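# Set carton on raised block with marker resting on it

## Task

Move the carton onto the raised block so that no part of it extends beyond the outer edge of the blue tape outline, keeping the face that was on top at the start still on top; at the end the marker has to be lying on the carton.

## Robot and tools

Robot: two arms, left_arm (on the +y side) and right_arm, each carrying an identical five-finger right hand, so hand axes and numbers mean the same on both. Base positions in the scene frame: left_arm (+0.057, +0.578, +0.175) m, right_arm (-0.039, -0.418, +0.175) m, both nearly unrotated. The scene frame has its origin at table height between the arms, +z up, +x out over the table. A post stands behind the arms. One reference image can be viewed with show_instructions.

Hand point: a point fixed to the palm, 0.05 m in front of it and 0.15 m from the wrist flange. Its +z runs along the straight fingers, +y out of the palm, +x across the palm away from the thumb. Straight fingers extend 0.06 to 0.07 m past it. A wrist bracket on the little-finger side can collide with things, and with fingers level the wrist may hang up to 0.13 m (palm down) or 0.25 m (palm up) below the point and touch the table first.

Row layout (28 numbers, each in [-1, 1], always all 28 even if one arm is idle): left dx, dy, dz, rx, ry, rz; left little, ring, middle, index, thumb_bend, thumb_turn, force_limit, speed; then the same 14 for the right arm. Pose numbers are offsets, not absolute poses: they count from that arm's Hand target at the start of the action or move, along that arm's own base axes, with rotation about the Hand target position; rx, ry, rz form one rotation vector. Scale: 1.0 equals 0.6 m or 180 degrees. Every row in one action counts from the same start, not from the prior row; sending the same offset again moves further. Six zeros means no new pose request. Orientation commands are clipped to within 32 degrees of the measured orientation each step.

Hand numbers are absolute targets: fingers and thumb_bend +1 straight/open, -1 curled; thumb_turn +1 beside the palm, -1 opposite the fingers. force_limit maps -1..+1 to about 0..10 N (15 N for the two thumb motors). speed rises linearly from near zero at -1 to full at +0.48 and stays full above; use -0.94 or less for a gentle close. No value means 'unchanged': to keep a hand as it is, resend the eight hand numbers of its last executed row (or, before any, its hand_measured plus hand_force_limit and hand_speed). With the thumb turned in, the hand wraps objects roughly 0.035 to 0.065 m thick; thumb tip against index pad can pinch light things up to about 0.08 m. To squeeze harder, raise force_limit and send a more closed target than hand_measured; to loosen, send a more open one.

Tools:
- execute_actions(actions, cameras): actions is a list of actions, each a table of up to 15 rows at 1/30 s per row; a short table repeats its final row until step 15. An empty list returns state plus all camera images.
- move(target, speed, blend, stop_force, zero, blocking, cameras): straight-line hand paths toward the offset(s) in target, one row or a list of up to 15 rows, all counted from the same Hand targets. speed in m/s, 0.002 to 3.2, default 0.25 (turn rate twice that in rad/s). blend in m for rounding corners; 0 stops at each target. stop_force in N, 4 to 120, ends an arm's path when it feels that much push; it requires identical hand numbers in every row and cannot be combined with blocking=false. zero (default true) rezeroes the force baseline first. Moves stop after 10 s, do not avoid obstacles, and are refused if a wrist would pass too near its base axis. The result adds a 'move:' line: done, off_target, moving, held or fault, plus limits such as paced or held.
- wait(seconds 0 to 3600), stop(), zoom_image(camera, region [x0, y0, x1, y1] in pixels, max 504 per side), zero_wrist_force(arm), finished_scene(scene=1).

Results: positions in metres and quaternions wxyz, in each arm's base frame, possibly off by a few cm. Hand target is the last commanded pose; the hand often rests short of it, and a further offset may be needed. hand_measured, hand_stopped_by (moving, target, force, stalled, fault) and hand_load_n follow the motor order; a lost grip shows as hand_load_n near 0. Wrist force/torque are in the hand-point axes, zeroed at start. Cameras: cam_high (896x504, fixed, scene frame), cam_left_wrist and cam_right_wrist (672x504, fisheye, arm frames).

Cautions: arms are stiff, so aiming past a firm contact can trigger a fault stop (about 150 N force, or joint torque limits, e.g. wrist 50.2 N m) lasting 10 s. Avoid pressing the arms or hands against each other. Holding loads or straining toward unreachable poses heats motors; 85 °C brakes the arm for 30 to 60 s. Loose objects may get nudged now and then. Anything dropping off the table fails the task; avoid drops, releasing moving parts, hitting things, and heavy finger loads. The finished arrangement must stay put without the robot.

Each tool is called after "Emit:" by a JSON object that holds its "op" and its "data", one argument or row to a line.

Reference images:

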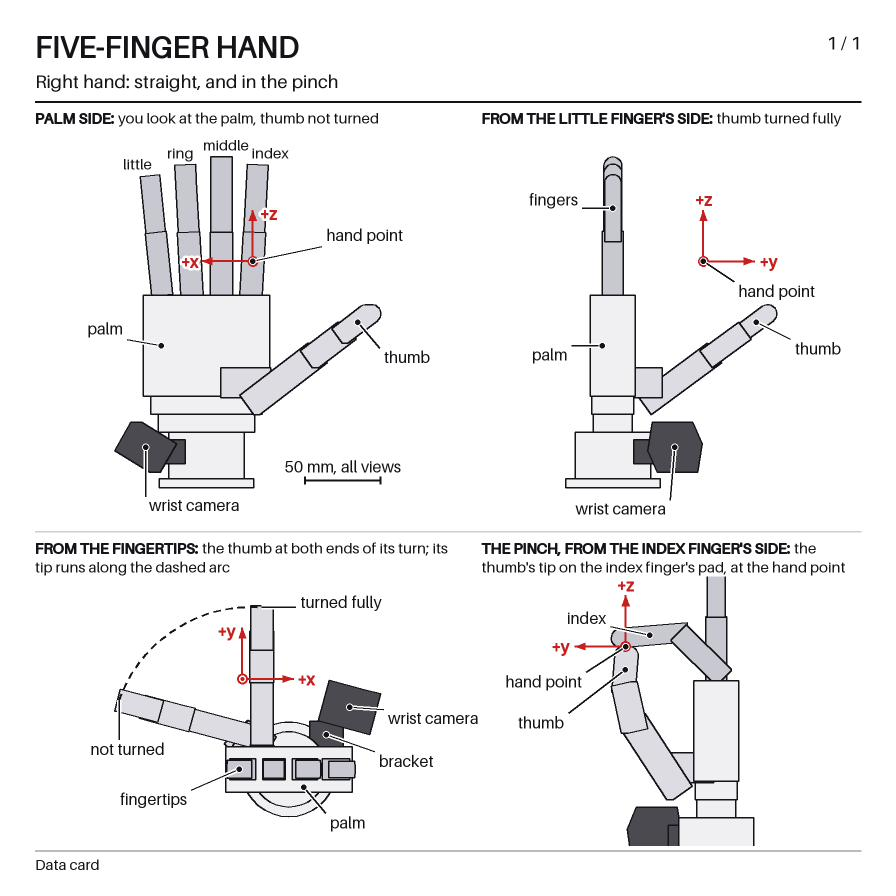

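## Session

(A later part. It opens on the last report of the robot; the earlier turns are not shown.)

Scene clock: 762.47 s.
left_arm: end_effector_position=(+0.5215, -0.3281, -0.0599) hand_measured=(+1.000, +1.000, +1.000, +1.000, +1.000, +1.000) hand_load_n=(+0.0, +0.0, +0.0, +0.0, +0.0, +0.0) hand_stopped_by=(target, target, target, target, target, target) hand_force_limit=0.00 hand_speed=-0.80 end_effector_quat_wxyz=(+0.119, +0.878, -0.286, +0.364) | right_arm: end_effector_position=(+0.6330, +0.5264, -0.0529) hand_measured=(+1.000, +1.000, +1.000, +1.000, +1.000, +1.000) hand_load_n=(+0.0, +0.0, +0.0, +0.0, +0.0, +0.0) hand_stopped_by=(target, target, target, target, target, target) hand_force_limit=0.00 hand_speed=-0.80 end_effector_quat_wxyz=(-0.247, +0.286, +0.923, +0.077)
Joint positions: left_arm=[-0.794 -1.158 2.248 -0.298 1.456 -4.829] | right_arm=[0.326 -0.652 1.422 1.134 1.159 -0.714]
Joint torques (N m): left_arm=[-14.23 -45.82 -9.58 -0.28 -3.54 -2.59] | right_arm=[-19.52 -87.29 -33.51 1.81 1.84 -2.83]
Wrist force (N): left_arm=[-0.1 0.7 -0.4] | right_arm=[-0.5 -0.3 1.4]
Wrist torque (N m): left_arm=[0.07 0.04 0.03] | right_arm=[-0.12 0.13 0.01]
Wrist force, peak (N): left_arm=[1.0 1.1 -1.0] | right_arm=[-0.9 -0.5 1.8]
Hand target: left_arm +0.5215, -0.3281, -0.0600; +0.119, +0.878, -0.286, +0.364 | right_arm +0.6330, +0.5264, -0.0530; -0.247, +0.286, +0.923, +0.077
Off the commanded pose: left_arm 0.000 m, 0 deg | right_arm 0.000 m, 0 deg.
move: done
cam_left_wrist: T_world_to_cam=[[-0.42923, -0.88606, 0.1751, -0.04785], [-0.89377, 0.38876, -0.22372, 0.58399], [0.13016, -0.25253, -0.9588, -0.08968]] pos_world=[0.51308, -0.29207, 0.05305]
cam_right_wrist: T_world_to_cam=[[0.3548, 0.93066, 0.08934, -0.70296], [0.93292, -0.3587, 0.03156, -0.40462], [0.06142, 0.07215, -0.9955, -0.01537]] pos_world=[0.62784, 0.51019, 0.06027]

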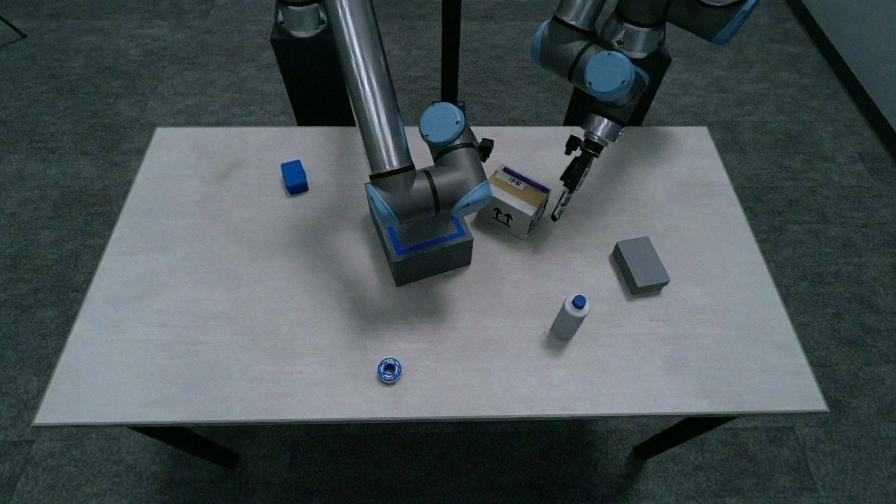

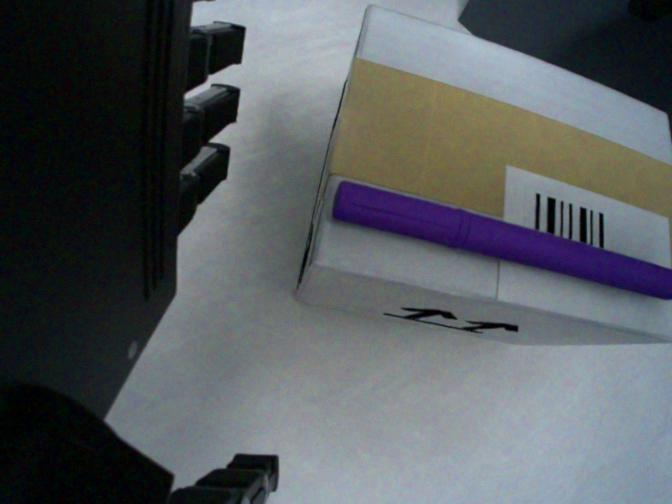

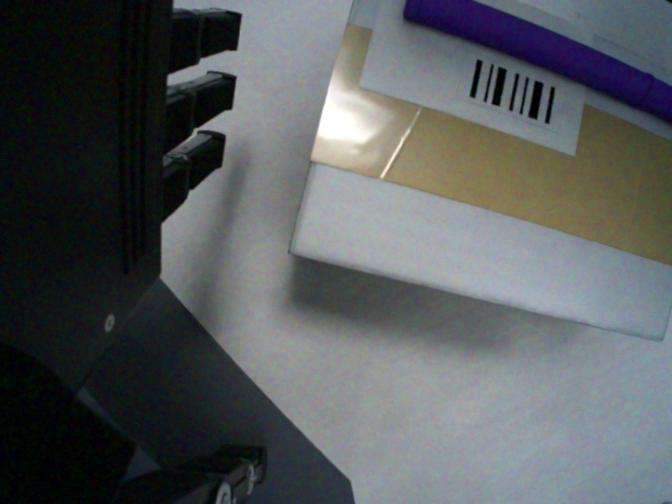

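Emit:
{"op": "move", "data": {
  "target": [0,0,-0.05,0,0,0,1,1,1,1,1,1,0,-0.8,0,0,-0.05,0,0,0,1,1,1,1,1,1,0,-0.8],
  "speed": 0.03,
  "stop_force": 8,
  "cameras": ["all"]
}}

Emit:
{"op": "zoom_image", "data": {
  "camera": "cam_high",
  "region": [420, 90, 660, 250]
}}

Scene clock: 781.33 s.
left_arm: end_effector_position=(+0.5215, -0.3281, -0.0900) hand_measured=(+1.000, +1.000, +1.000, +1.000, +1.000, +1.000) hand_load_n=(+0.0, +0.0, +0.0, +0.0, +0.0, +0.0) hand_stopped_by=(target, target, target, target, target, target) hand_force_limit=0.00 hand_speed=-0.80 end_effector_quat_wxyz=(+0.119, +0.878, -0.286, +0.364) | right_arm: end_effector_position=(+0.6330, +0.5264, -0.0830) hand_measured=(+1.000, +1.000, +1.000, +1.000, +1.000, +1.000) hand_load_n=(+0.0, +0.0, +0.0, +0.0, +0.0, +0.0) hand_stopped_by=(target, target, target, target, target, target) hand_force_limit=0.00 hand_speed=-0.80 end_effector_quat_wxyz=(-0.247, +0.286, +0.923, +0.077)
Joint positions: left_arm=[-0.794 -1.101 2.252 -0.36 1.456 -4.829] | right_arm=[0.326 -0.617 1.418 1.103 1.159 -0.714]
Joint torques (N m): left_arm=[-6.86 -43.8 -6.62 -0.74 -2.51 -1.6] | right_arm=[-16.51 -84.18 -32.74 1.5 1.18 -1.41]
Wrist force (N): left_arm=[-0.1 0.8 -0.3] | right_arm=[-0.8 -0.2 1.3]
Wrist torque (N m): left_arm=[0.07 0.04 0.03] | right_arm=[-0.09 0.20 0.00]
Wrist force, peak (N): left_arm=[-0.3 1.3 -0.4] | right_arm=[-1.1 -0.3 1.5]
Hand target: left_arm +0.5215, -0.3281, -0.0900; +0.119, +0.878, -0.286, +0.364 | right_arm +0.6330, +0.5264, -0.0830; -0.247, +0.286, +0.923, +0.077
Off the commanded pose: left_arm 0.000 m, 0 deg | right_arm 0.000 m, 0 deg.
move: done
cam_left_wrist: T_world_to_cam=[[-0.42923, -0.88606, 0.1751, -0.04265], [-0.89377, 0.38876, -0.22372, 0.57727], [0.13016, -0.25253, -0.9588, -0.11866]] pos_world=[0.51308, -0.29218, 0.02285]
cam_right_wrist: T_world_to_cam=[[0.3548, 0.93066, 0.08934, -0.70027], [0.93292, -0.3587, 0.03156, -0.40367], [0.06142, 0.07215, -0.9955, -0.04534]] pos_world=[0.62784, 0.51019, 0.03017]

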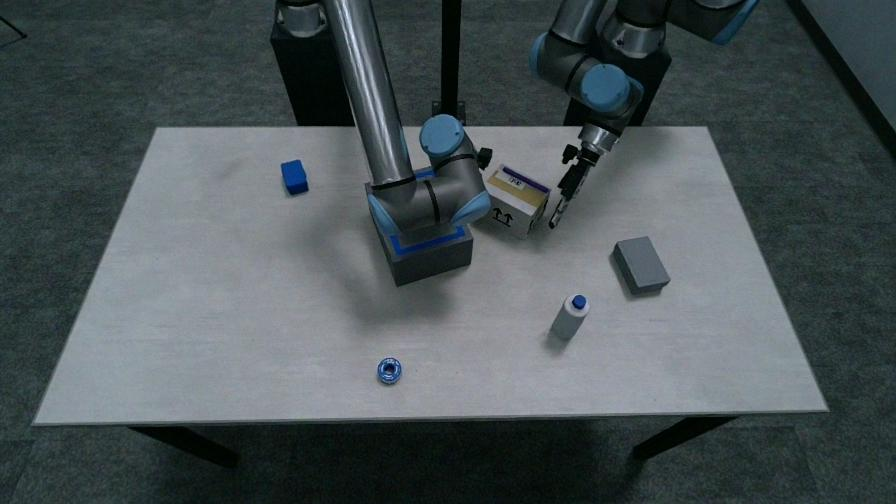

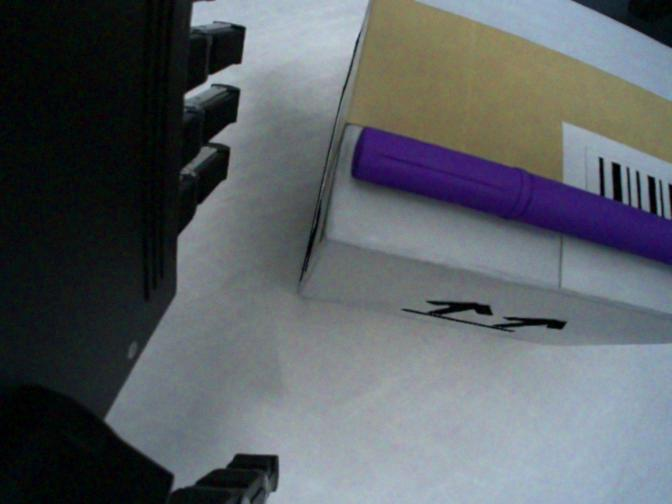

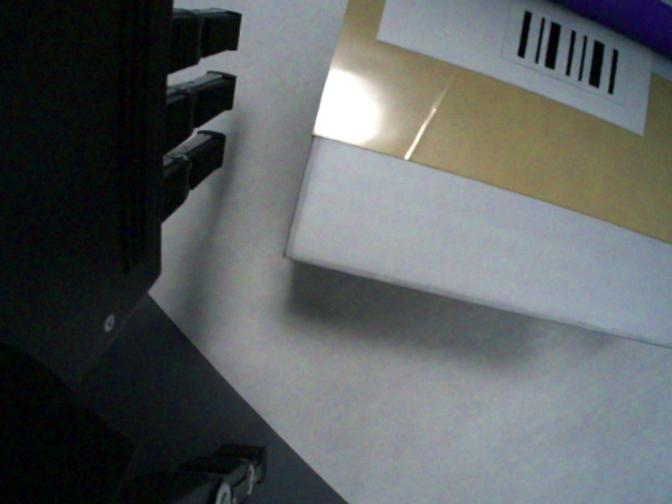

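Scaled by 2.100 from the camera's image (finer frame: 1280x720).

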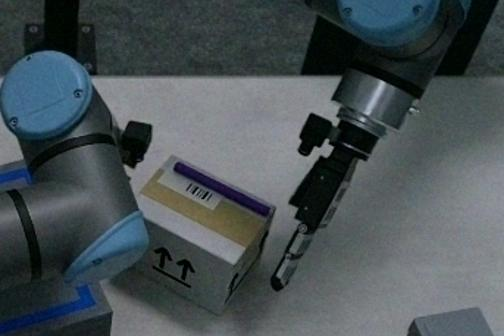

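Emit:
{"op": "move", "data": {
  "target": [-0.0354,-0.0485,0,0,0,0,1,1,1,1,1,1,0,-0.8,0.0273,0.0399,0,0,0,0,1,1,1,1,1,1,0,-0.8],
  "speed": 0.03,
  "stop_force": 6,
  "cameras": ["all"]
}}

Emit:
{"op": "zoom_image", "data": {
  "camera": "cam_high",
  "region": [460, 130, 600, 250]
}}

Scene clock: 791.57 s.
left_arm: end_effector_position=(+0.5002, -0.3572, -0.0900) hand_measured=(+1.000, +1.000, +1.000, +1.000, +1.000, +1.000) hand_load_n=(+0.0, +0.0, +0.0, +0.0, +0.0, +0.0) hand_stopped_by=(target, target, target, target, target, target) hand_force_limit=0.00 hand_speed=-0.80 end_effector_quat_wxyz=(+0.119, +0.878, -0.286, +0.364) | right_arm: end_effector_position=(+0.6494, +0.5503, -0.0830) hand_measured=(+1.000, +1.000, +1.000, +1.000, +1.000, +1.000) hand_load_n=(+0.0, +0.0, +0.0, +0.0, +0.0, +0.0) hand_stopped_by=(target, target, target, target, target, target) hand_force_limit=0.00 hand_speed=-0.80 end_effector_quat_wxyz=(-0.247, +0.286, +0.923, +0.077)
Joint positions: left_arm=[-0.877 -1.105 2.265 -0.359 1.398 -4.889] | right_arm=[0.348 -0.586 1.345 1.135 1.152 -0.692]
Joint torques (N m): left_arm=[-12.58 -76.82 -6.24 3.92 -3.59 -2.94] | right_arm=[20.06 -87.46 -33.17 6.49 -3.79 1.79]
Wrist force (N): left_arm=[0.1 0.6 0.0] | right_arm=[-0.7 -0.3 1.4]
Wrist torque (N m): left_arm=[0.04 0.04 0.03] | right_arm=[-0.10 0.17 -0.37]
Wrist force, peak (N): left_arm=[0.3 1.3 0.0] | right_arm=[-1.1 -0.7 1.5]
Hand target: left_arm +0.5002, -0.3572, -0.0900; +0.119, +0.878, -0.286, +0.364 | right_arm +0.6494, +0.5503, -0.0830; -0.247, +0.286, +0.923, +0.077
Off the commanded pose: left_arm 0.000 m, 0 deg | right_arm 0.000 m, 0 deg.
move: done
cam_left_wrist: T_world_to_cam=[[-0.42923, -0.88606, 0.1751, -0.07754], [-0.89377, 0.38876, -0.22372, 0.56964], [0.13016, -0.25253, -0.9588, -0.12325]] pos_world=[0.49188, -0.32127, 0.02285]
cam_right_wrist: T_world_to_cam=[[0.3548, 0.93066, 0.08934, -0.72834], [0.93292, -0.3587, 0.03156, -0.4104], [0.06142, 0.07215, -0.9955, -0.04807]] pos_world=[0.64424, 0.53409, 0.03017]

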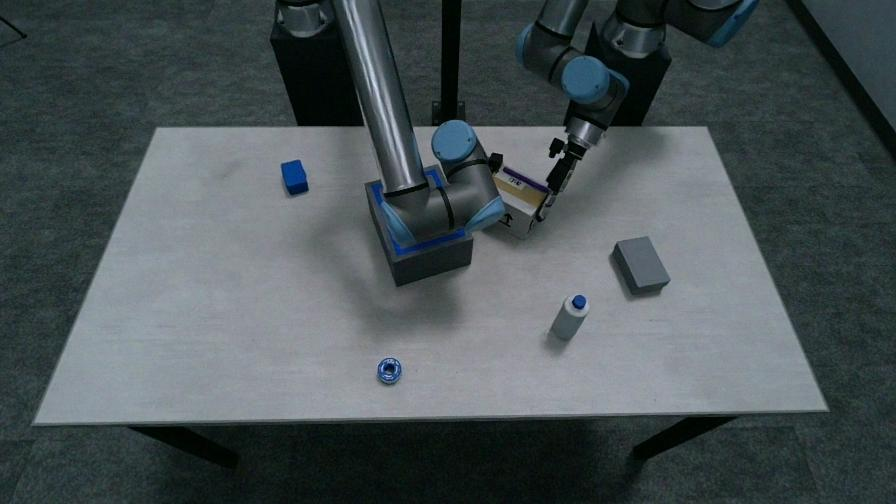

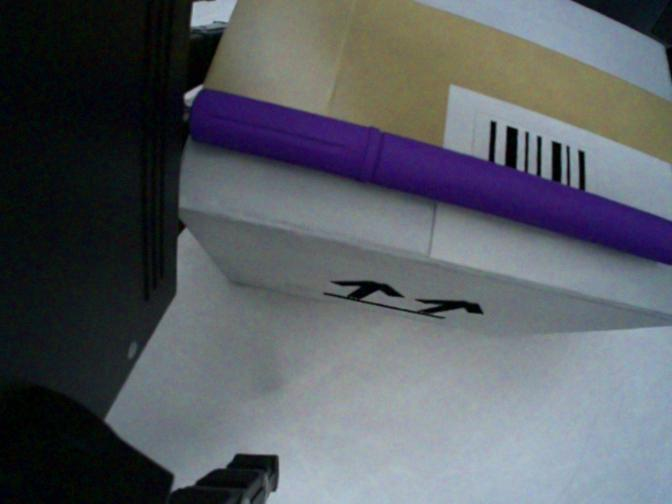

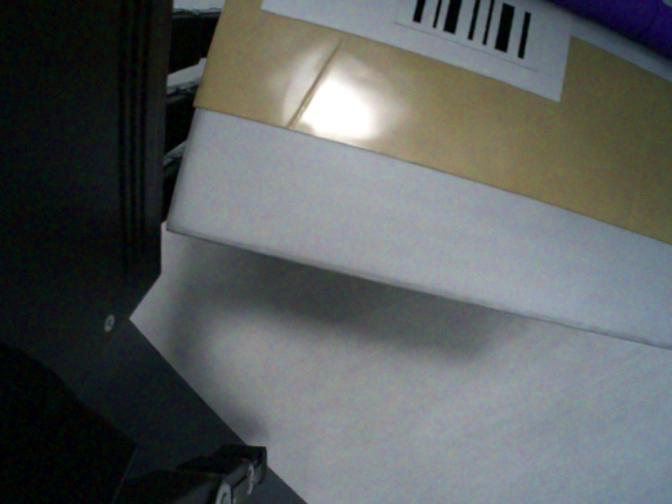

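Scaled by 3.600 from the camera's image (finer frame: 1280x720).

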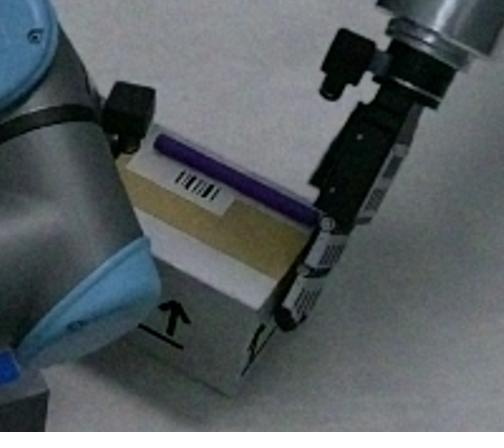

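Emit:
{"op": "move", "data": {
  "target": [-0.0118,-0.0162,0,0,0,0,1,1,1,1,1,1,0,-0.8,0.0113,0.0165,0,0,0,0,1,1,1,1,1,1,0,-0.8],
  "speed": 0.008,
  "stop_force": 8,
  "cameras": ["all"]
}}

Emit:
{"op": "zoom_image", "data": {
  "camera": "cam_high",
  "region": [460, 130, 600, 250]
}}

Scene clock: 810.23 s.
left_arm: end_effector_position=(+0.4965, -0.3623, -0.0900) hand_measured=(+1.000, +1.000, +1.000, +1.000, +1.000, +1.000) hand_load_n=(+0.0, +0.0, +0.0, +0.0, +0.0, +0.0) hand_stopped_by=(target, target, target, target, target, target) hand_force_limit=0.00 hand_speed=-0.80 end_effector_quat_wxyz=(+0.119, +0.878, -0.286, +0.364) | right_arm: end_effector_position=(+0.6529, +0.5554, -0.0830) hand_measured=(+1.000, +1.000, +1.000, +1.000, +1.000, +1.000) hand_load_n=(+0.0, +0.0, +0.0, +0.0, +0.0, +0.0) hand_stopped_by=(target, target, target, target, target, target) hand_force_limit=0.00 hand_speed=-0.80 end_effector_quat_wxyz=(-0.247, +0.286, +0.923, +0.077)
Joint positions: left_arm=[-0.892 -1.105 2.266 -0.358 1.388 -4.9] | right_arm=[0.352 -0.579 1.329 1.142 1.151 -0.687]
Joint torques (N m): left_arm=[9.02 -59.4 -26.68 -0.39 3.15 2.46] | right_arm=[-19.27 -110.57 -19.48 2.45 -0.54 -2.88]
Wrist force (N): left_arm=[-0.6 -2.5 -2.0] | right_arm=[0.0 -1.7 -0.2]
Wrist torque (N m): left_arm=[0.14 -0.02 -0.15] | right_arm=[-0.03 0.14 -0.29]
Wrist force, peak (N): left_arm=[1.4 -15.5 -7.1] | right_arm=[-4.4 -17.1 -7.7]
Hand target: left_arm +0.4965, -0.3622, -0.0900; +0.119, +0.878, -0.286, +0.364 (not the last commanded pose) | right_arm +0.6529, +0.5554, -0.0830; -0.247, +0.286, +0.923, +0.077 (not the last commanded pose)
Off the commanded pose: left_arm 0.006 m, 0 deg | right_arm 0.006 m, 0 deg.
move: contact (left_arm, right_arm)
cam_left_wrist: T_world_to_cam=[[-0.42932, -0.88602, 0.17508, -0.0835], [-0.89373, 0.38884, -0.22374, 0.56828], [0.13016, -0.25252, -0.9588, -0.12403]] pos_world=[0.48818, -0.32627, 0.02285]
cam_right_wrist: T_world_to_cam=[[0.3548, 0.93066, 0.08934, -0.73442], [0.93292, -0.3587, 0.03156, -0.4118], [0.06142, 0.07215, -0.9955, -0.04866]] pos_world=[0.64774, 0.53929, 0.03017]

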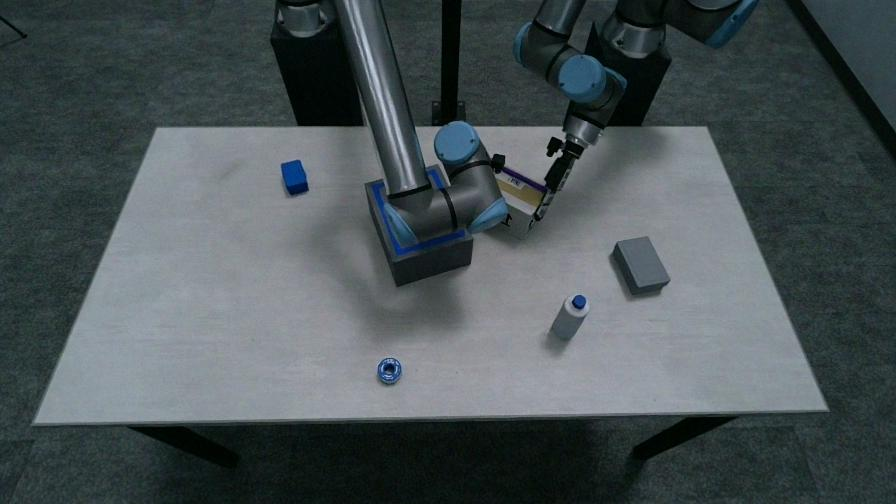

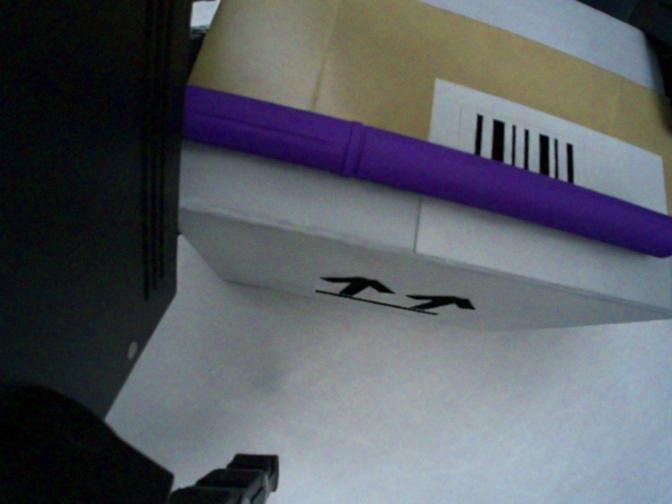

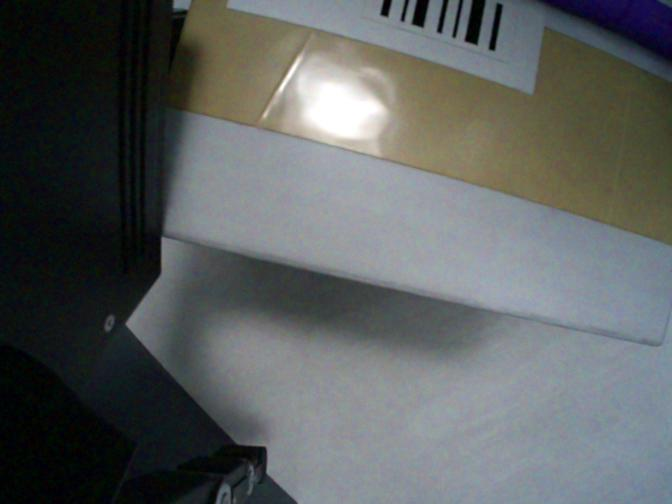

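Scaled by 3.600 from the camera's image (finer frame: 1280x720).

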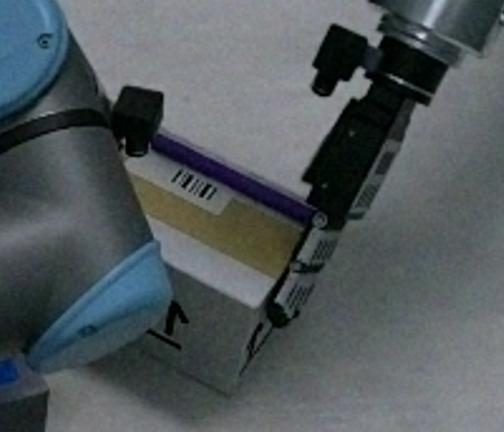

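Emit:
{"op": "move", "data": {
  "target": [-0.00098,-0.00135,0,0,0,0,1,1,1,1,1,1,0,-0.8,0.00094,0.00138,0,0,0,0,1,1,1,1,1,1,0,-0.8],
  "speed": 0.005
}}

Scene clock: 816.53 s.
left_arm: end_effector_position=(+0.4961, -0.3629, -0.0901) hand_measured=(+1.000, +1.000, +1.000, +1.000, +1.000, +1.000) hand_load_n=(+0.0, +0.5, +0.0, +0.5, +0.0, +0.0) hand_stopped_by=(target, target, target, target, target, target) hand_force_limit=0.00 hand_speed=-0.80 end_effector_quat_wxyz=(+0.119, +0.878, -0.286, +0.364) | right_arm: end_effector_position=(+0.6535, +0.5560, -0.0830) hand_measured=(+1.000, +1.000, +1.000, +1.000, +1.000, +1.000) hand_load_n=(+0.5, +0.5, +0.5, +0.0, +0.0, +0.0) hand_stopped_by=(target, target, target, target, target, target) hand_force_limit=0.00 hand_speed=-0.80 end_effector_quat_wxyz=(-0.247, +0.286, +0.923, +0.077)
Joint positions: left_arm=[-0.894 -1.105 2.266 -0.358 1.386 -4.902] | right_arm=[0.353 -0.578 1.327 1.144 1.151 -0.686]
Joint torques (N m): left_arm=[-38.42 -57.8 -17.22 -0.91 8.01 -3.62] | right_arm=[42.8 -89.22 -47.23 -0.83 -8.68 1.76]
Wrist force (N): left_arm=[0.9 -39.9 -11.6] | right_arm=[-7.2 -44.7 -13.0]
Wrist torque (N m): left_arm=[1.16 0.24 -0.94] | right_arm=[1.06 0.33 -2.02]
Wrist force, peak (N): left_arm=[0.9 -39.9 -11.6] | right_arm=[-7.2 -44.7 -13.0]
Hand target: left_arm +0.4959, -0.3631, -0.0900; +0.119, +0.878, -0.286, +0.364 | right_arm +0.6535, +0.5563, -0.0830; -0.247, +0.286, +0.923, +0.077
Off the commanded pose: left_arm 0.000 m, 0 deg | right_arm 0.000 m, 0 deg.
move: done

Emit:
{"op": "move", "data": {
  "target": [0.0002,0.00028,0,0,0,0,1,1,1,1,1,1,0,-0.8,-0.0002,-0.00028,0,0,0,0,1,1,1,1,1,1,0,-0.8],
  "speed": 0.005
}}

Emit:
{"op": "move", "data": {
  "target": [0,0,0.01,0,0,0,1,1,1,1,1,1,0,-0.8,0,0,0.01,0,0,0,1,1,1,1,1,1,0,-0.8],
  "speed": 0.01,
  "cameras": ["all"]
}}

Emit:
{"op": "zoom_image", "data": {
  "camera": "cam_high",
  "region": [460, 130, 600, 250]
}}

Scene clock: 826.33 s.
left_arm: end_effector_position=(+0.4960, -0.3629, -0.0900) hand_measured=(+1.000, +1.000, +1.000, +1.000, +1.000, +1.000) hand_load_n=(+0.0, +0.5, +0.0, +0.0, +0.0, +0.0) hand_stopped_by=(target, target, target, target, target, target) hand_force_limit=0.00 hand_speed=-0.80 end_effector_quat_wxyz=(+0.119, +0.878, -0.286, +0.364) | right_arm: end_effector_position=(+0.6533, +0.5562, -0.0830) hand_measured=(+1.000, +1.000, +1.000, +1.000, +1.000, +1.000) hand_load_n=(+0.0, +0.5, +0.5, +0.0, +0.0, +0.0) hand_stopped_by=(target, target, target, target, target, target) hand_force_limit=0.00 hand_speed=-0.80 end_effector_quat_wxyz=(-0.247, +0.286, +0.923, +0.077)
Joint positions: left_arm=[-0.894 -1.105 2.266 -0.358 1.386 -4.901] | right_arm=[0.353 -0.578 1.327 1.143 1.151 -0.686]
Joint torques (N m): left_arm=[-15.4 -70.2 -37.01 -5.26 15.18 2.67] | right_arm=[16.54 -105.39 -29.05 -5.59 -12.57 -2.04]
Wrist force (N): left_arm=[2.6 -40.9 -16.6] | right_arm=[-10.8 -45.4 -21.9]
Wrist torque (N m): left_arm=[1.42 0.39 -0.83] | right_arm=[1.48 0.49 -2.14]
Wrist force, peak (N): left_arm=[1.3 -51.1 -15.8] | right_arm=[-11.1 -56.6 -21.7]
Hand target: left_arm +0.4961, -0.3629, -0.0900; +0.119, +0.878, -0.286, +0.364 | right_arm +0.6534, +0.5561, -0.0830; -0.247, +0.286, +0.923, +0.077
Off the commanded pose: left_arm 0.000 m, 0 deg | right_arm 0.000 m, 0 deg.
move: done

Scene clock: 827.23 s.
left_arm: end_effector_position=(+0.4961, -0.3629, -0.0842) hand_measured=(+1.000, +1.000, +1.000, +1.000, +1.000, +1.000) hand_load_n=(+0.0, +0.0, +0.0, +0.0, +0.0, +0.0) hand_stopped_by=(target, target, target, target, target, target) hand_force_limit=0.00 hand_speed=-0.80 end_effector_quat_wxyz=(+0.119, +0.878, -0.286, +0.364) | right_arm: end_effector_position=(+0.6534, +0.5561, -0.0771) hand_measured=(+1.000, +1.000, +1.000, +1.000, +1.000, +1.000) hand_load_n=(+0.0, +0.0, +0.5, +0.5, +0.0, +0.0) hand_stopped_by=(target, target, target, target, target, target) hand_force_limit=0.00 hand_speed=-0.80 end_effector_quat_wxyz=(-0.247, +0.286, +0.923, +0.077)
Joint positions: left_arm=[-0.894 -1.117 2.266 -0.346 1.386 -4.901] | right_arm=[0.353 -0.584 1.328 1.149 1.151 -0.686]
Joint torques (N m): left_arm=[-14.68 -89.78 -43 -2.91 9.51 2.05] | right_arm=[-2.27 -118.92 -34.09 1.77 -8.45 -2.56]
Wrist force (N): left_arm=[-9.1 -37.7 -5.3] | right_arm=[-9.4 -38.8 -2.9]
Wrist torque (N m): left_arm=[0.78 0.06 -1.51] | right_arm=[0.53 0.15 -2.02]
Wrist force, peak (N): left_arm=[2.3 -40.8 -16.3] | right_arm=[-11.4 -44.9 -21.8]
Hand target: left_arm +0.4961, -0.3629, -0.0840; +0.119, +0.878, -0.286, +0.364 | right_arm +0.6534, +0.5561, -0.0770; -0.247, +0.286, +0.923, +0.077
Off the commanded pose: left_arm 0.000 m, 0 deg | right_arm 0.000 m, 0 deg.
move: done
cam_left_wrist: T_world_to_cam=[[-0.42932, -0.88602, 0.17508, -0.08537], [-0.89373, 0.38884, -0.22374, 0.56943], [0.13016, -0.25252, -0.9588, -0.11848]] pos_world=[0.48768, -0.32698, 0.02875]
cam_right_wrist: T_world_to_cam=[[0.35481, 0.93066, 0.08934, -0.73565], [0.93292, -0.3587, 0.03156, -0.41214], [0.06142, 0.07215, -0.9955, -0.04285]] pos_world=[0.64814, 0.5399, 0.03607]

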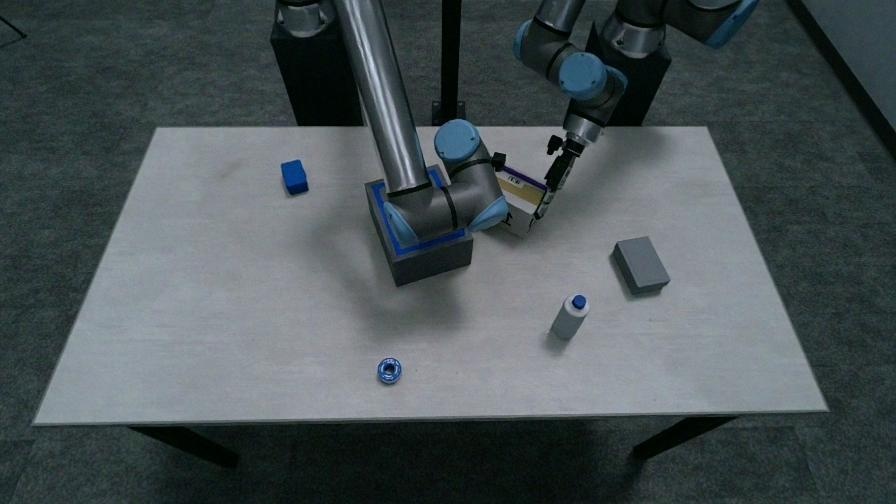

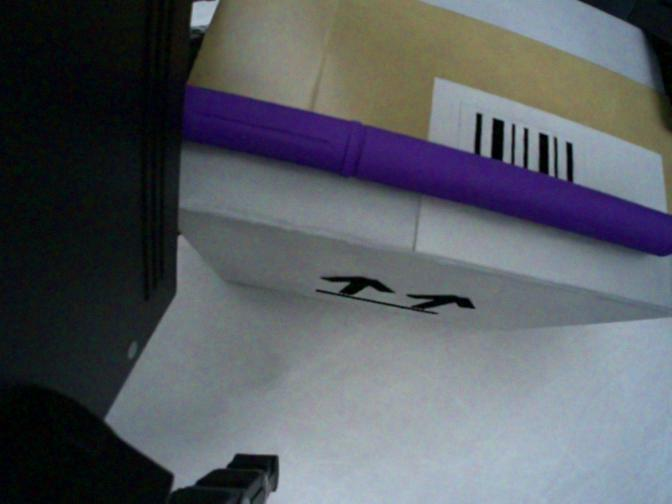

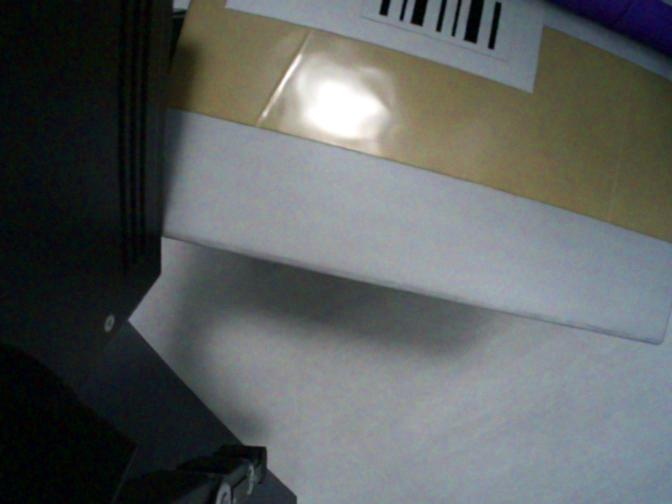

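Scaled by 3.600 from the camera's image (finer frame: 1280x720).

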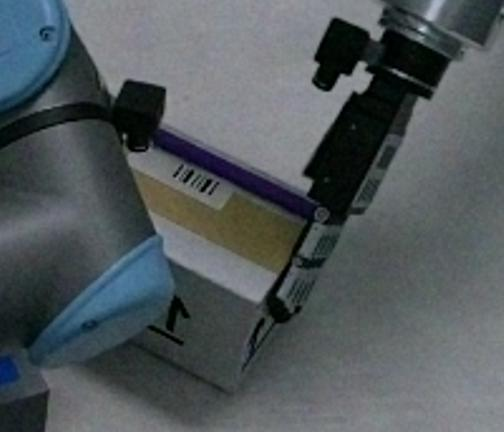

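Emit:
{"op": "move", "data": {
  "target": [0,0,0.06,0,0,0,1,1,1,1,1,1,0,-0.8,0,0,0.06,0,0,0,1,1,1,1,1,1,0,-0.8],
  "speed": 0.04
}}

Scene clock: 861.97 s.
left_arm: end_effector_position=(+0.4961, -0.3629, -0.0482) hand_measured=(+1.000, +1.000, +1.000, +1.000, +1.000, +1.000) hand_load_n=(+0.0, +0.0, +0.0, +0.0, -0.5, +0.0) hand_stopped_by=(target, target, target, target, target, target) hand_force_limit=0.00 hand_speed=-0.80 end_effector_quat_wxyz=(+0.119, +0.878, -0.286, +0.364) | right_arm: end_effector_position=(+0.6534, +0.5561, -0.0411) hand_measured=(+1.000, +1.000, +1.000, +1.000, +1.000, +1.000) hand_load_n=(+0.5, +0.5, +0.5, +0.5, -0.5, +0.0) hand_stopped_by=(target, target, target, target, target, target) hand_force_limit=0.00 hand_speed=-0.80 end_effector_quat_wxyz=(-0.247, +0.286, +0.923, +0.077)
Joint positions: left_arm=[-0.894 -1.185 2.259 -0.272 1.386 -4.901] | right_arm=[0.353 -0.625 1.332 1.186 1.151 -0.686]
Joint torques (N m): left_arm=[-19.93 -83.55 -45.03 -2.84 11.31 1.71] | right_arm=[18.87 -116.04 -34.42 1.8 -9.01 -0.54]
Wrist force (N): left_arm=[-9.8 -37.4 -4.9] | right_arm=[-9.0 -39.1 -3.2]
Wrist torque (N m): left_arm=[0.87 0.12 -1.54] | right_arm=[0.43 0.21 -2.05]
Wrist force, peak (N): left_arm=[-10.0 -39.4 -5.4] | right_arm=[-10.9 -40.5 -2.1]
Hand target: left_arm +0.4961, -0.3629, -0.0480; +0.119, +0.878, -0.286, +0.364 | right_arm +0.6534, +0.5561, -0.0410; -0.247, +0.286, +0.923, +0.077
Off the commanded pose: left_arm 0.000 m, 0 deg | right_arm 0.000 m, 0 deg.
move: done

Emit:
{"op": "move", "data": {
  "target": [0,0,0.1667,0,0,0,1,1,1,1,1,1,0,-0.8,0,0,0.1667,0,0,0,1,1,1,1,1,1,0,-0.8],
  "speed": 0.05,
  "cameras": ["all"]
}}

Scene clock: 869.27 s.
left_arm: end_effector_position=(+0.4961, -0.3629, +0.0518) hand_measured=(+1.000, +1.000, +1.000, +1.000, +1.000, +1.000) hand_load_n=(+0.0, +0.5, +0.5, +0.5, +0.0, +0.0) hand_stopped_by=(target, target, target, target, target, target) hand_force_limit=0.00 hand_speed=-0.80 end_effector_quat_wxyz=(+0.119, +0.878, -0.286, +0.364) | right_arm: end_effector_position=(+0.6534, +0.5561, +0.0589) hand_measured=(+1.000, +1.000, +1.000, +1.000, +1.000, +1.000) hand_load_n=(+0.5, +0.5, +0.5, +0.0, +0.0, +0.0) hand_stopped_by=(target, target, target, target, target, target) hand_force_limit=0.00 hand_speed=-0.80 end_effector_quat_wxyz=(-0.247, +0.286, +0.923, +0.077)
Joint positions: left_arm=[-0.894 -1.356 2.218 -0.058 1.386 -4.901] | right_arm=[0.353 -0.727 1.321 1.299 1.151 -0.686]
Joint torques (N m): left_arm=[-26.96 -72.18 -52.48 -2.96 11.87 0.5] | right_arm=[31.11 -111.14 -52.57 0.48 -11.17 -0.29]
Wrist force (N): left_arm=[-10.0 -39.3 -3.6] | right_arm=[-9.2 -39.4 -2.4]
Wrist torque (N m): left_arm=[0.89 0.14 -1.59] | right_arm=[0.59 0.24 -2.16]
Wrist force, peak (N): left_arm=[-9.8 -40.9 -5.2] | right_arm=[-9.8 -41.8 -2.8]
Hand target: left_arm +0.4961, -0.3629, +0.0520; +0.119, +0.878, -0.286, +0.364 | right_arm +0.6534, +0.5561, +0.0591; -0.247, +0.286, +0.923, +0.077
Off the commanded pose: left_arm 0.000 m, 0 deg | right_arm 0.000 m, 0 deg.
move: done
cam_left_wrist: T_world_to_cam=[[-0.42932, -0.88602, 0.17508, -0.10918], [-0.89373, 0.38884, -0.22374, 0.59985], [0.13016, -0.25252, -0.9588, 0.01191]] pos_world=[0.48768, -0.32698, 0.16475]
cam_right_wrist: T_world_to_cam=[[0.3548, 0.93066, 0.08934, -0.7478], [0.93292, -0.3587, 0.03156, -0.41644], [0.06142, 0.07215, -0.9955, 0.09254]] pos_world=[0.64814, 0.5399, 0.17207]

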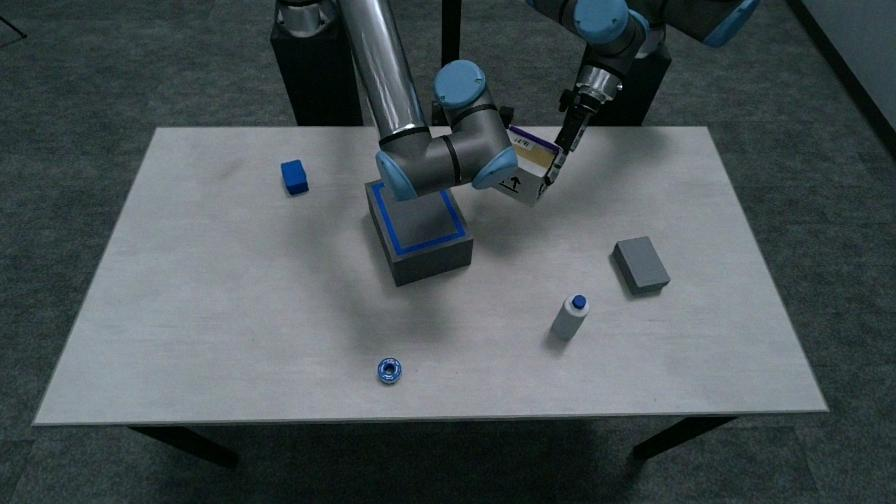

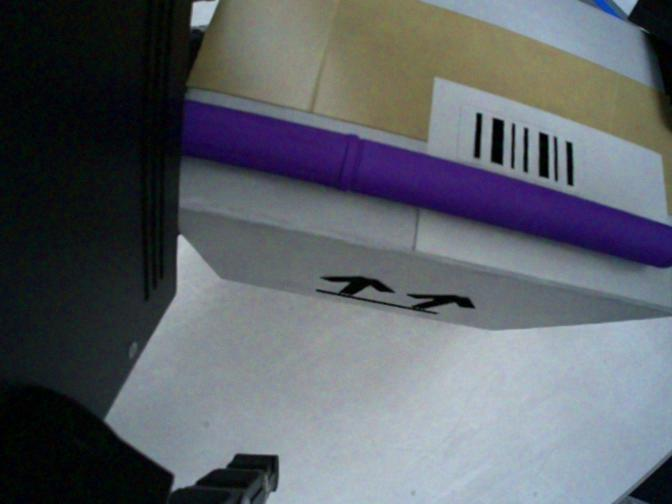

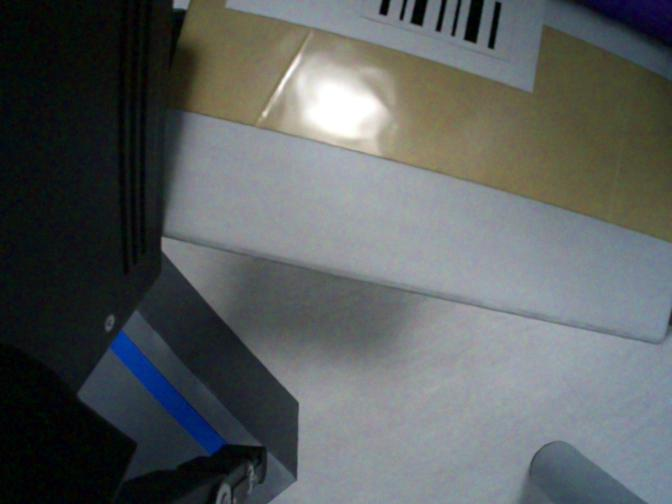

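Emit:
{"op": "wait", "data": {
  "seconds": 0.1,
  "cameras": ["cam_left_wrist", "cam_high"]
}}

Emit:
{"op": "zoom_image", "data": {
  "camera": "cam_high",
  "region": [460, 90, 600, 210]
}}

Emit:
{"op": "zoom_image", "data": {
  "camera": "cam_left_wrist",
  "region": [180, 0, 672, 400]
}}

Scene clock: 878.13 s.
left_arm: end_effector_position=(+0.4961, -0.3629, +0.0520) hand_measured=(+1.000, +1.000, +1.000, +1.000, +1.000, +1.000) hand_load_n=(+0.0, +0.5, +0.0, +0.0, -0.5, +0.0) hand_stopped_by=(target, target, target, target, target, target) hand_force_limit=0.00 hand_speed=-0.80 end_effector_quat_wxyz=(+0.119, +0.878, -0.286, +0.364) | right_arm: end_effector_position=(+0.6534, +0.5561, +0.0591) hand_measured=(+1.000, +1.000, +1.000, +1.000, +1.000, +1.000) hand_load_n=(+0.5, +0.5, +0.5, +0.5, +0.0, +0.0) hand_stopped_by=(target, target, target, target, target, target) hand_force_limit=0.00 hand_speed=-0.80 end_effector_quat_wxyz=(-0.247, +0.286, +0.923, +0.077)
Joint positions: left_arm=[-0.894 -1.357 2.217 -0.058 1.386 -4.901] | right_arm=[0.353 -0.727 1.321 1.299 1.151 -0.686]
Joint torques (N m): left_arm=[-35.63 -68.14 -51.91 -3.48 9.09 -0.76] | right_arm=[5.59 -110.32 -52 0.97 -8.02 -2.7]
Wrist force (N): left_arm=[-9.2 -39.2 -4.4] | right_arm=[-9.0 -40.4 -3.3]
Wrist torque (N m): left_arm=[0.83 0.11 -1.61] | right_arm=[0.58 0.21 -2.19]
Wrist force, peak (N): left_arm=[-10.4 -39.8 -3.8] | right_arm=[-9.3 -40.9 -2.9]
Hand target: left_arm +0.4961, -0.3629, +0.0520; +0.119, +0.878, -0.286, +0.364 | right_arm +0.6534, +0.5561, +0.0591; -0.247, +0.286, +0.923, +0.077
Off the commanded pose: left_arm 0.000 m, 0 deg | right_arm 0.000 m, 0 deg.
wait: 0.10 s; at rest from the start
cam_left_wrist: T_world_to_cam=[[-0.42923, -0.88606, 0.1751, -0.10925], [-0.89377, 0.38876, -0.22372, 0.59987], [0.13016, -0.25253, -0.9588, 0.01201]] pos_world=[0.48768, -0.32698, 0.16485]
Images, in order (width x height): cam_high 896x504, cam_left_wrist 672x504.

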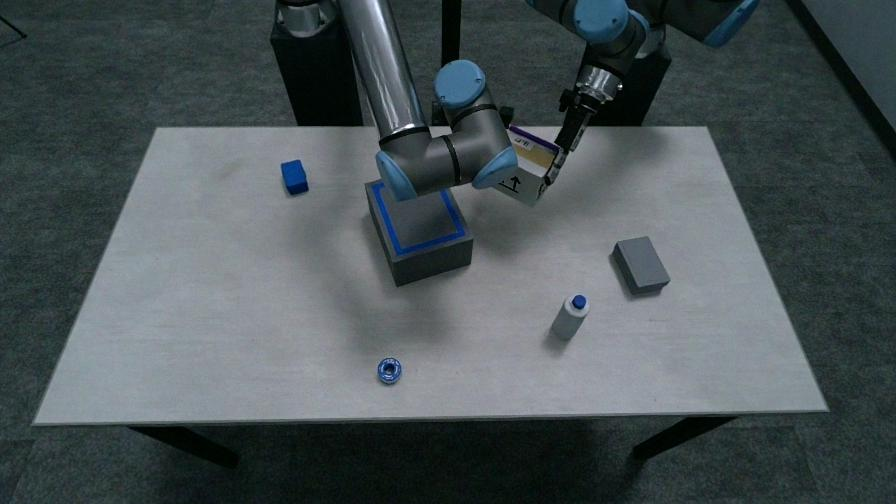

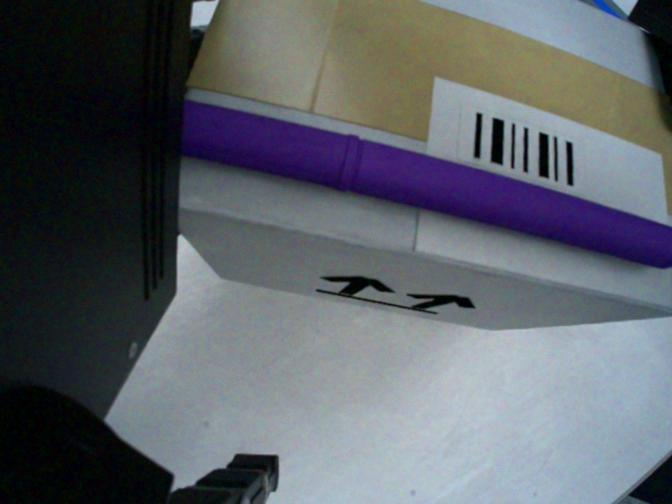

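Scaled by 3.600 from the camera's image (finer frame: 1280x720).

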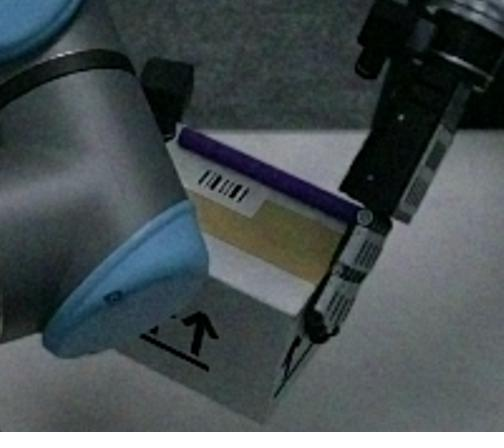

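Scaled by 1.024 from the camera's image (finer frame: 960x720).

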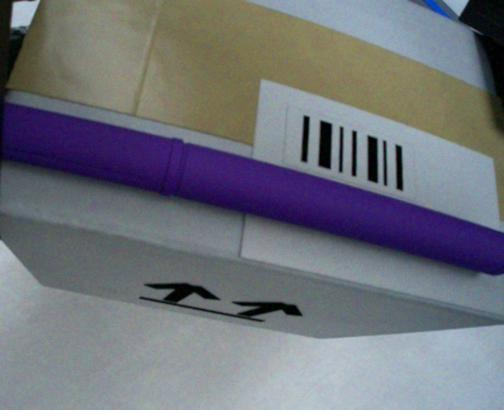

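Emit:
{"op": "move", "data": {
  "target": [
    [0.01838,-0.0508,0,0,0,-0.017361,1,1,1,1,1,1,0,-0.8,0.01141,-0.05545,0,0,0,-0.017361,1,1,1,1,1,1,0,-0.8],
    [0.03689,-0.10184,0,0,0,-0.034722,1,1,1,1,1,1,0,-0.8,0.0227,-0.11069,0,0,0,-0.034722,1,1,1,1,1,1,0,-0.8]
  ],
  "speed": 0.025,
  "blend": 0.003,
  "cameras": ["all"]
}}

Scene clock: 949.27 s.
left_arm: end_effector_position=(+0.5181, -0.4238, +0.0520) hand_measured=(+1.000, +1.000, +1.000, +1.000, +1.000, +1.000) hand_load_n=(+0.0, +0.0, +0.0, +0.0, +0.0, +0.0) hand_stopped_by=(target, target, target, target, target, target) hand_force_limit=0.00 hand_speed=-0.80 end_effector_quat_wxyz=(+0.139, +0.862, -0.334, +0.357) | right_arm: end_effector_position=(+0.6670, +0.4899, +0.0591) hand_measured=(+1.000, +1.000, +1.000, +1.000, +1.000, +1.000) hand_load_n=(+0.0, +0.5, +0.0, +0.0, +0.0, +0.0) hand_stopped_by=(target, target, target, target, target, target) hand_force_limit=0.00 hand_speed=-0.80 end_effector_quat_wxyz=(-0.243, +0.336, +0.906, +0.090)
Joint positions: left_arm=[-0.898 -1.277 2.102 -0.034 1.46 -4.825] | right_arm=[0.267 -0.775 1.414 1.244 1.144 -0.662]
Joint torques (N m): left_arm=[-35.63 -49.57 -46.5 0.02 13.01 2.55] | right_arm=[-10.57 -109.44 -37.18 -2.7 -10.56 2]
Wrist force (N): left_arm=[-6.1 -30.8 -2.2] | right_arm=[-5.9 -32.7 -0.7]
Wrist torque (N m): left_arm=[0.74 0.09 -1.68] | right_arm=[0.43 0.11 -1.93]
Wrist force, peak (N): left_arm=[-10.3 -39.9 -3.9] | right_arm=[-9.3 -41.0 -3.1]
Hand target: left_arm +0.5182, -0.4240, +0.0520; +0.139, +0.862, -0.334, +0.357 | right_arm +0.6670, +0.4897, +0.0591; -0.243, +0.336, +0.906, +0.090
Off the commanded pose: left_arm 0.000 m, 0 deg | right_arm 0.000 m, 0 deg.
move: done
cam_left_wrist: T_world_to_cam=[[-0.5229, -0.83421, 0.17511, -0.08318], [-0.84627, 0.48349, -0.22374, 0.65885], [0.10198, -0.26519, -0.95879, 0.00299]] pos_world=[0.51377, -0.38715, 0.16485]
cam_right_wrist: T_world_to_cam=[[0.45368, 0.88667, 0.08938, -0.73537], [0.88849, -0.4578, 0.03163, -0.37472], [0.06896, 0.06506, -0.9955, 0.09502]] pos_world=[0.66, 0.4743, 0.17217]

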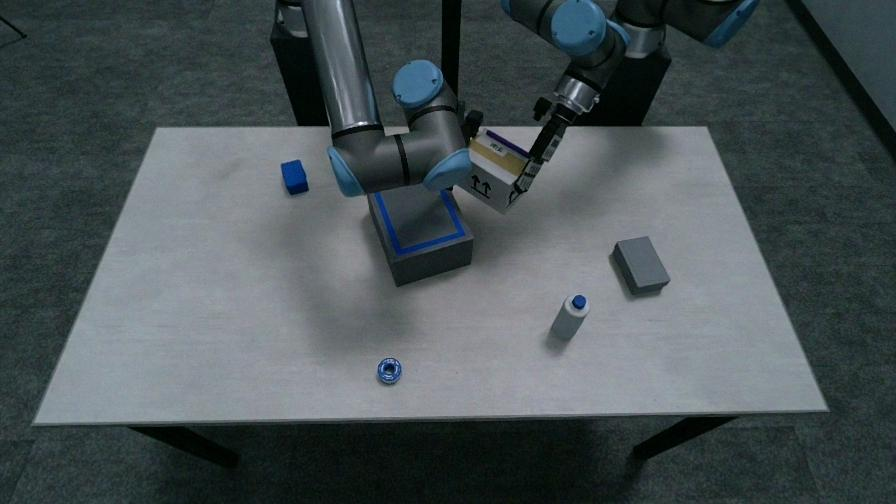

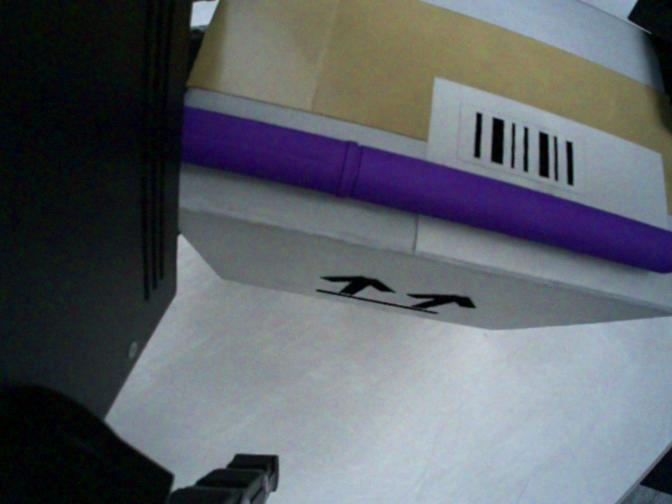

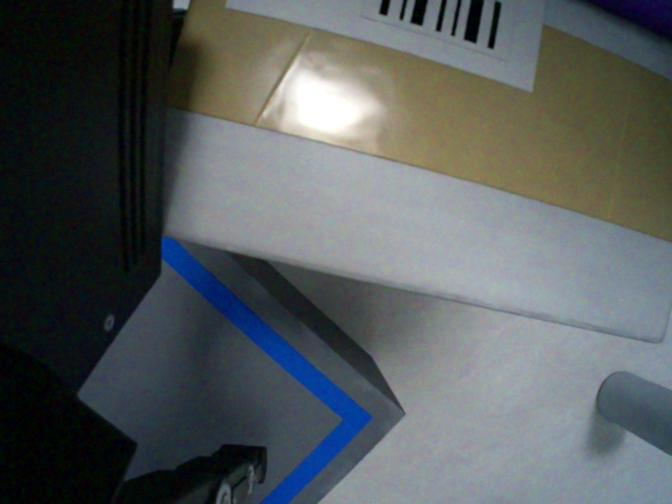

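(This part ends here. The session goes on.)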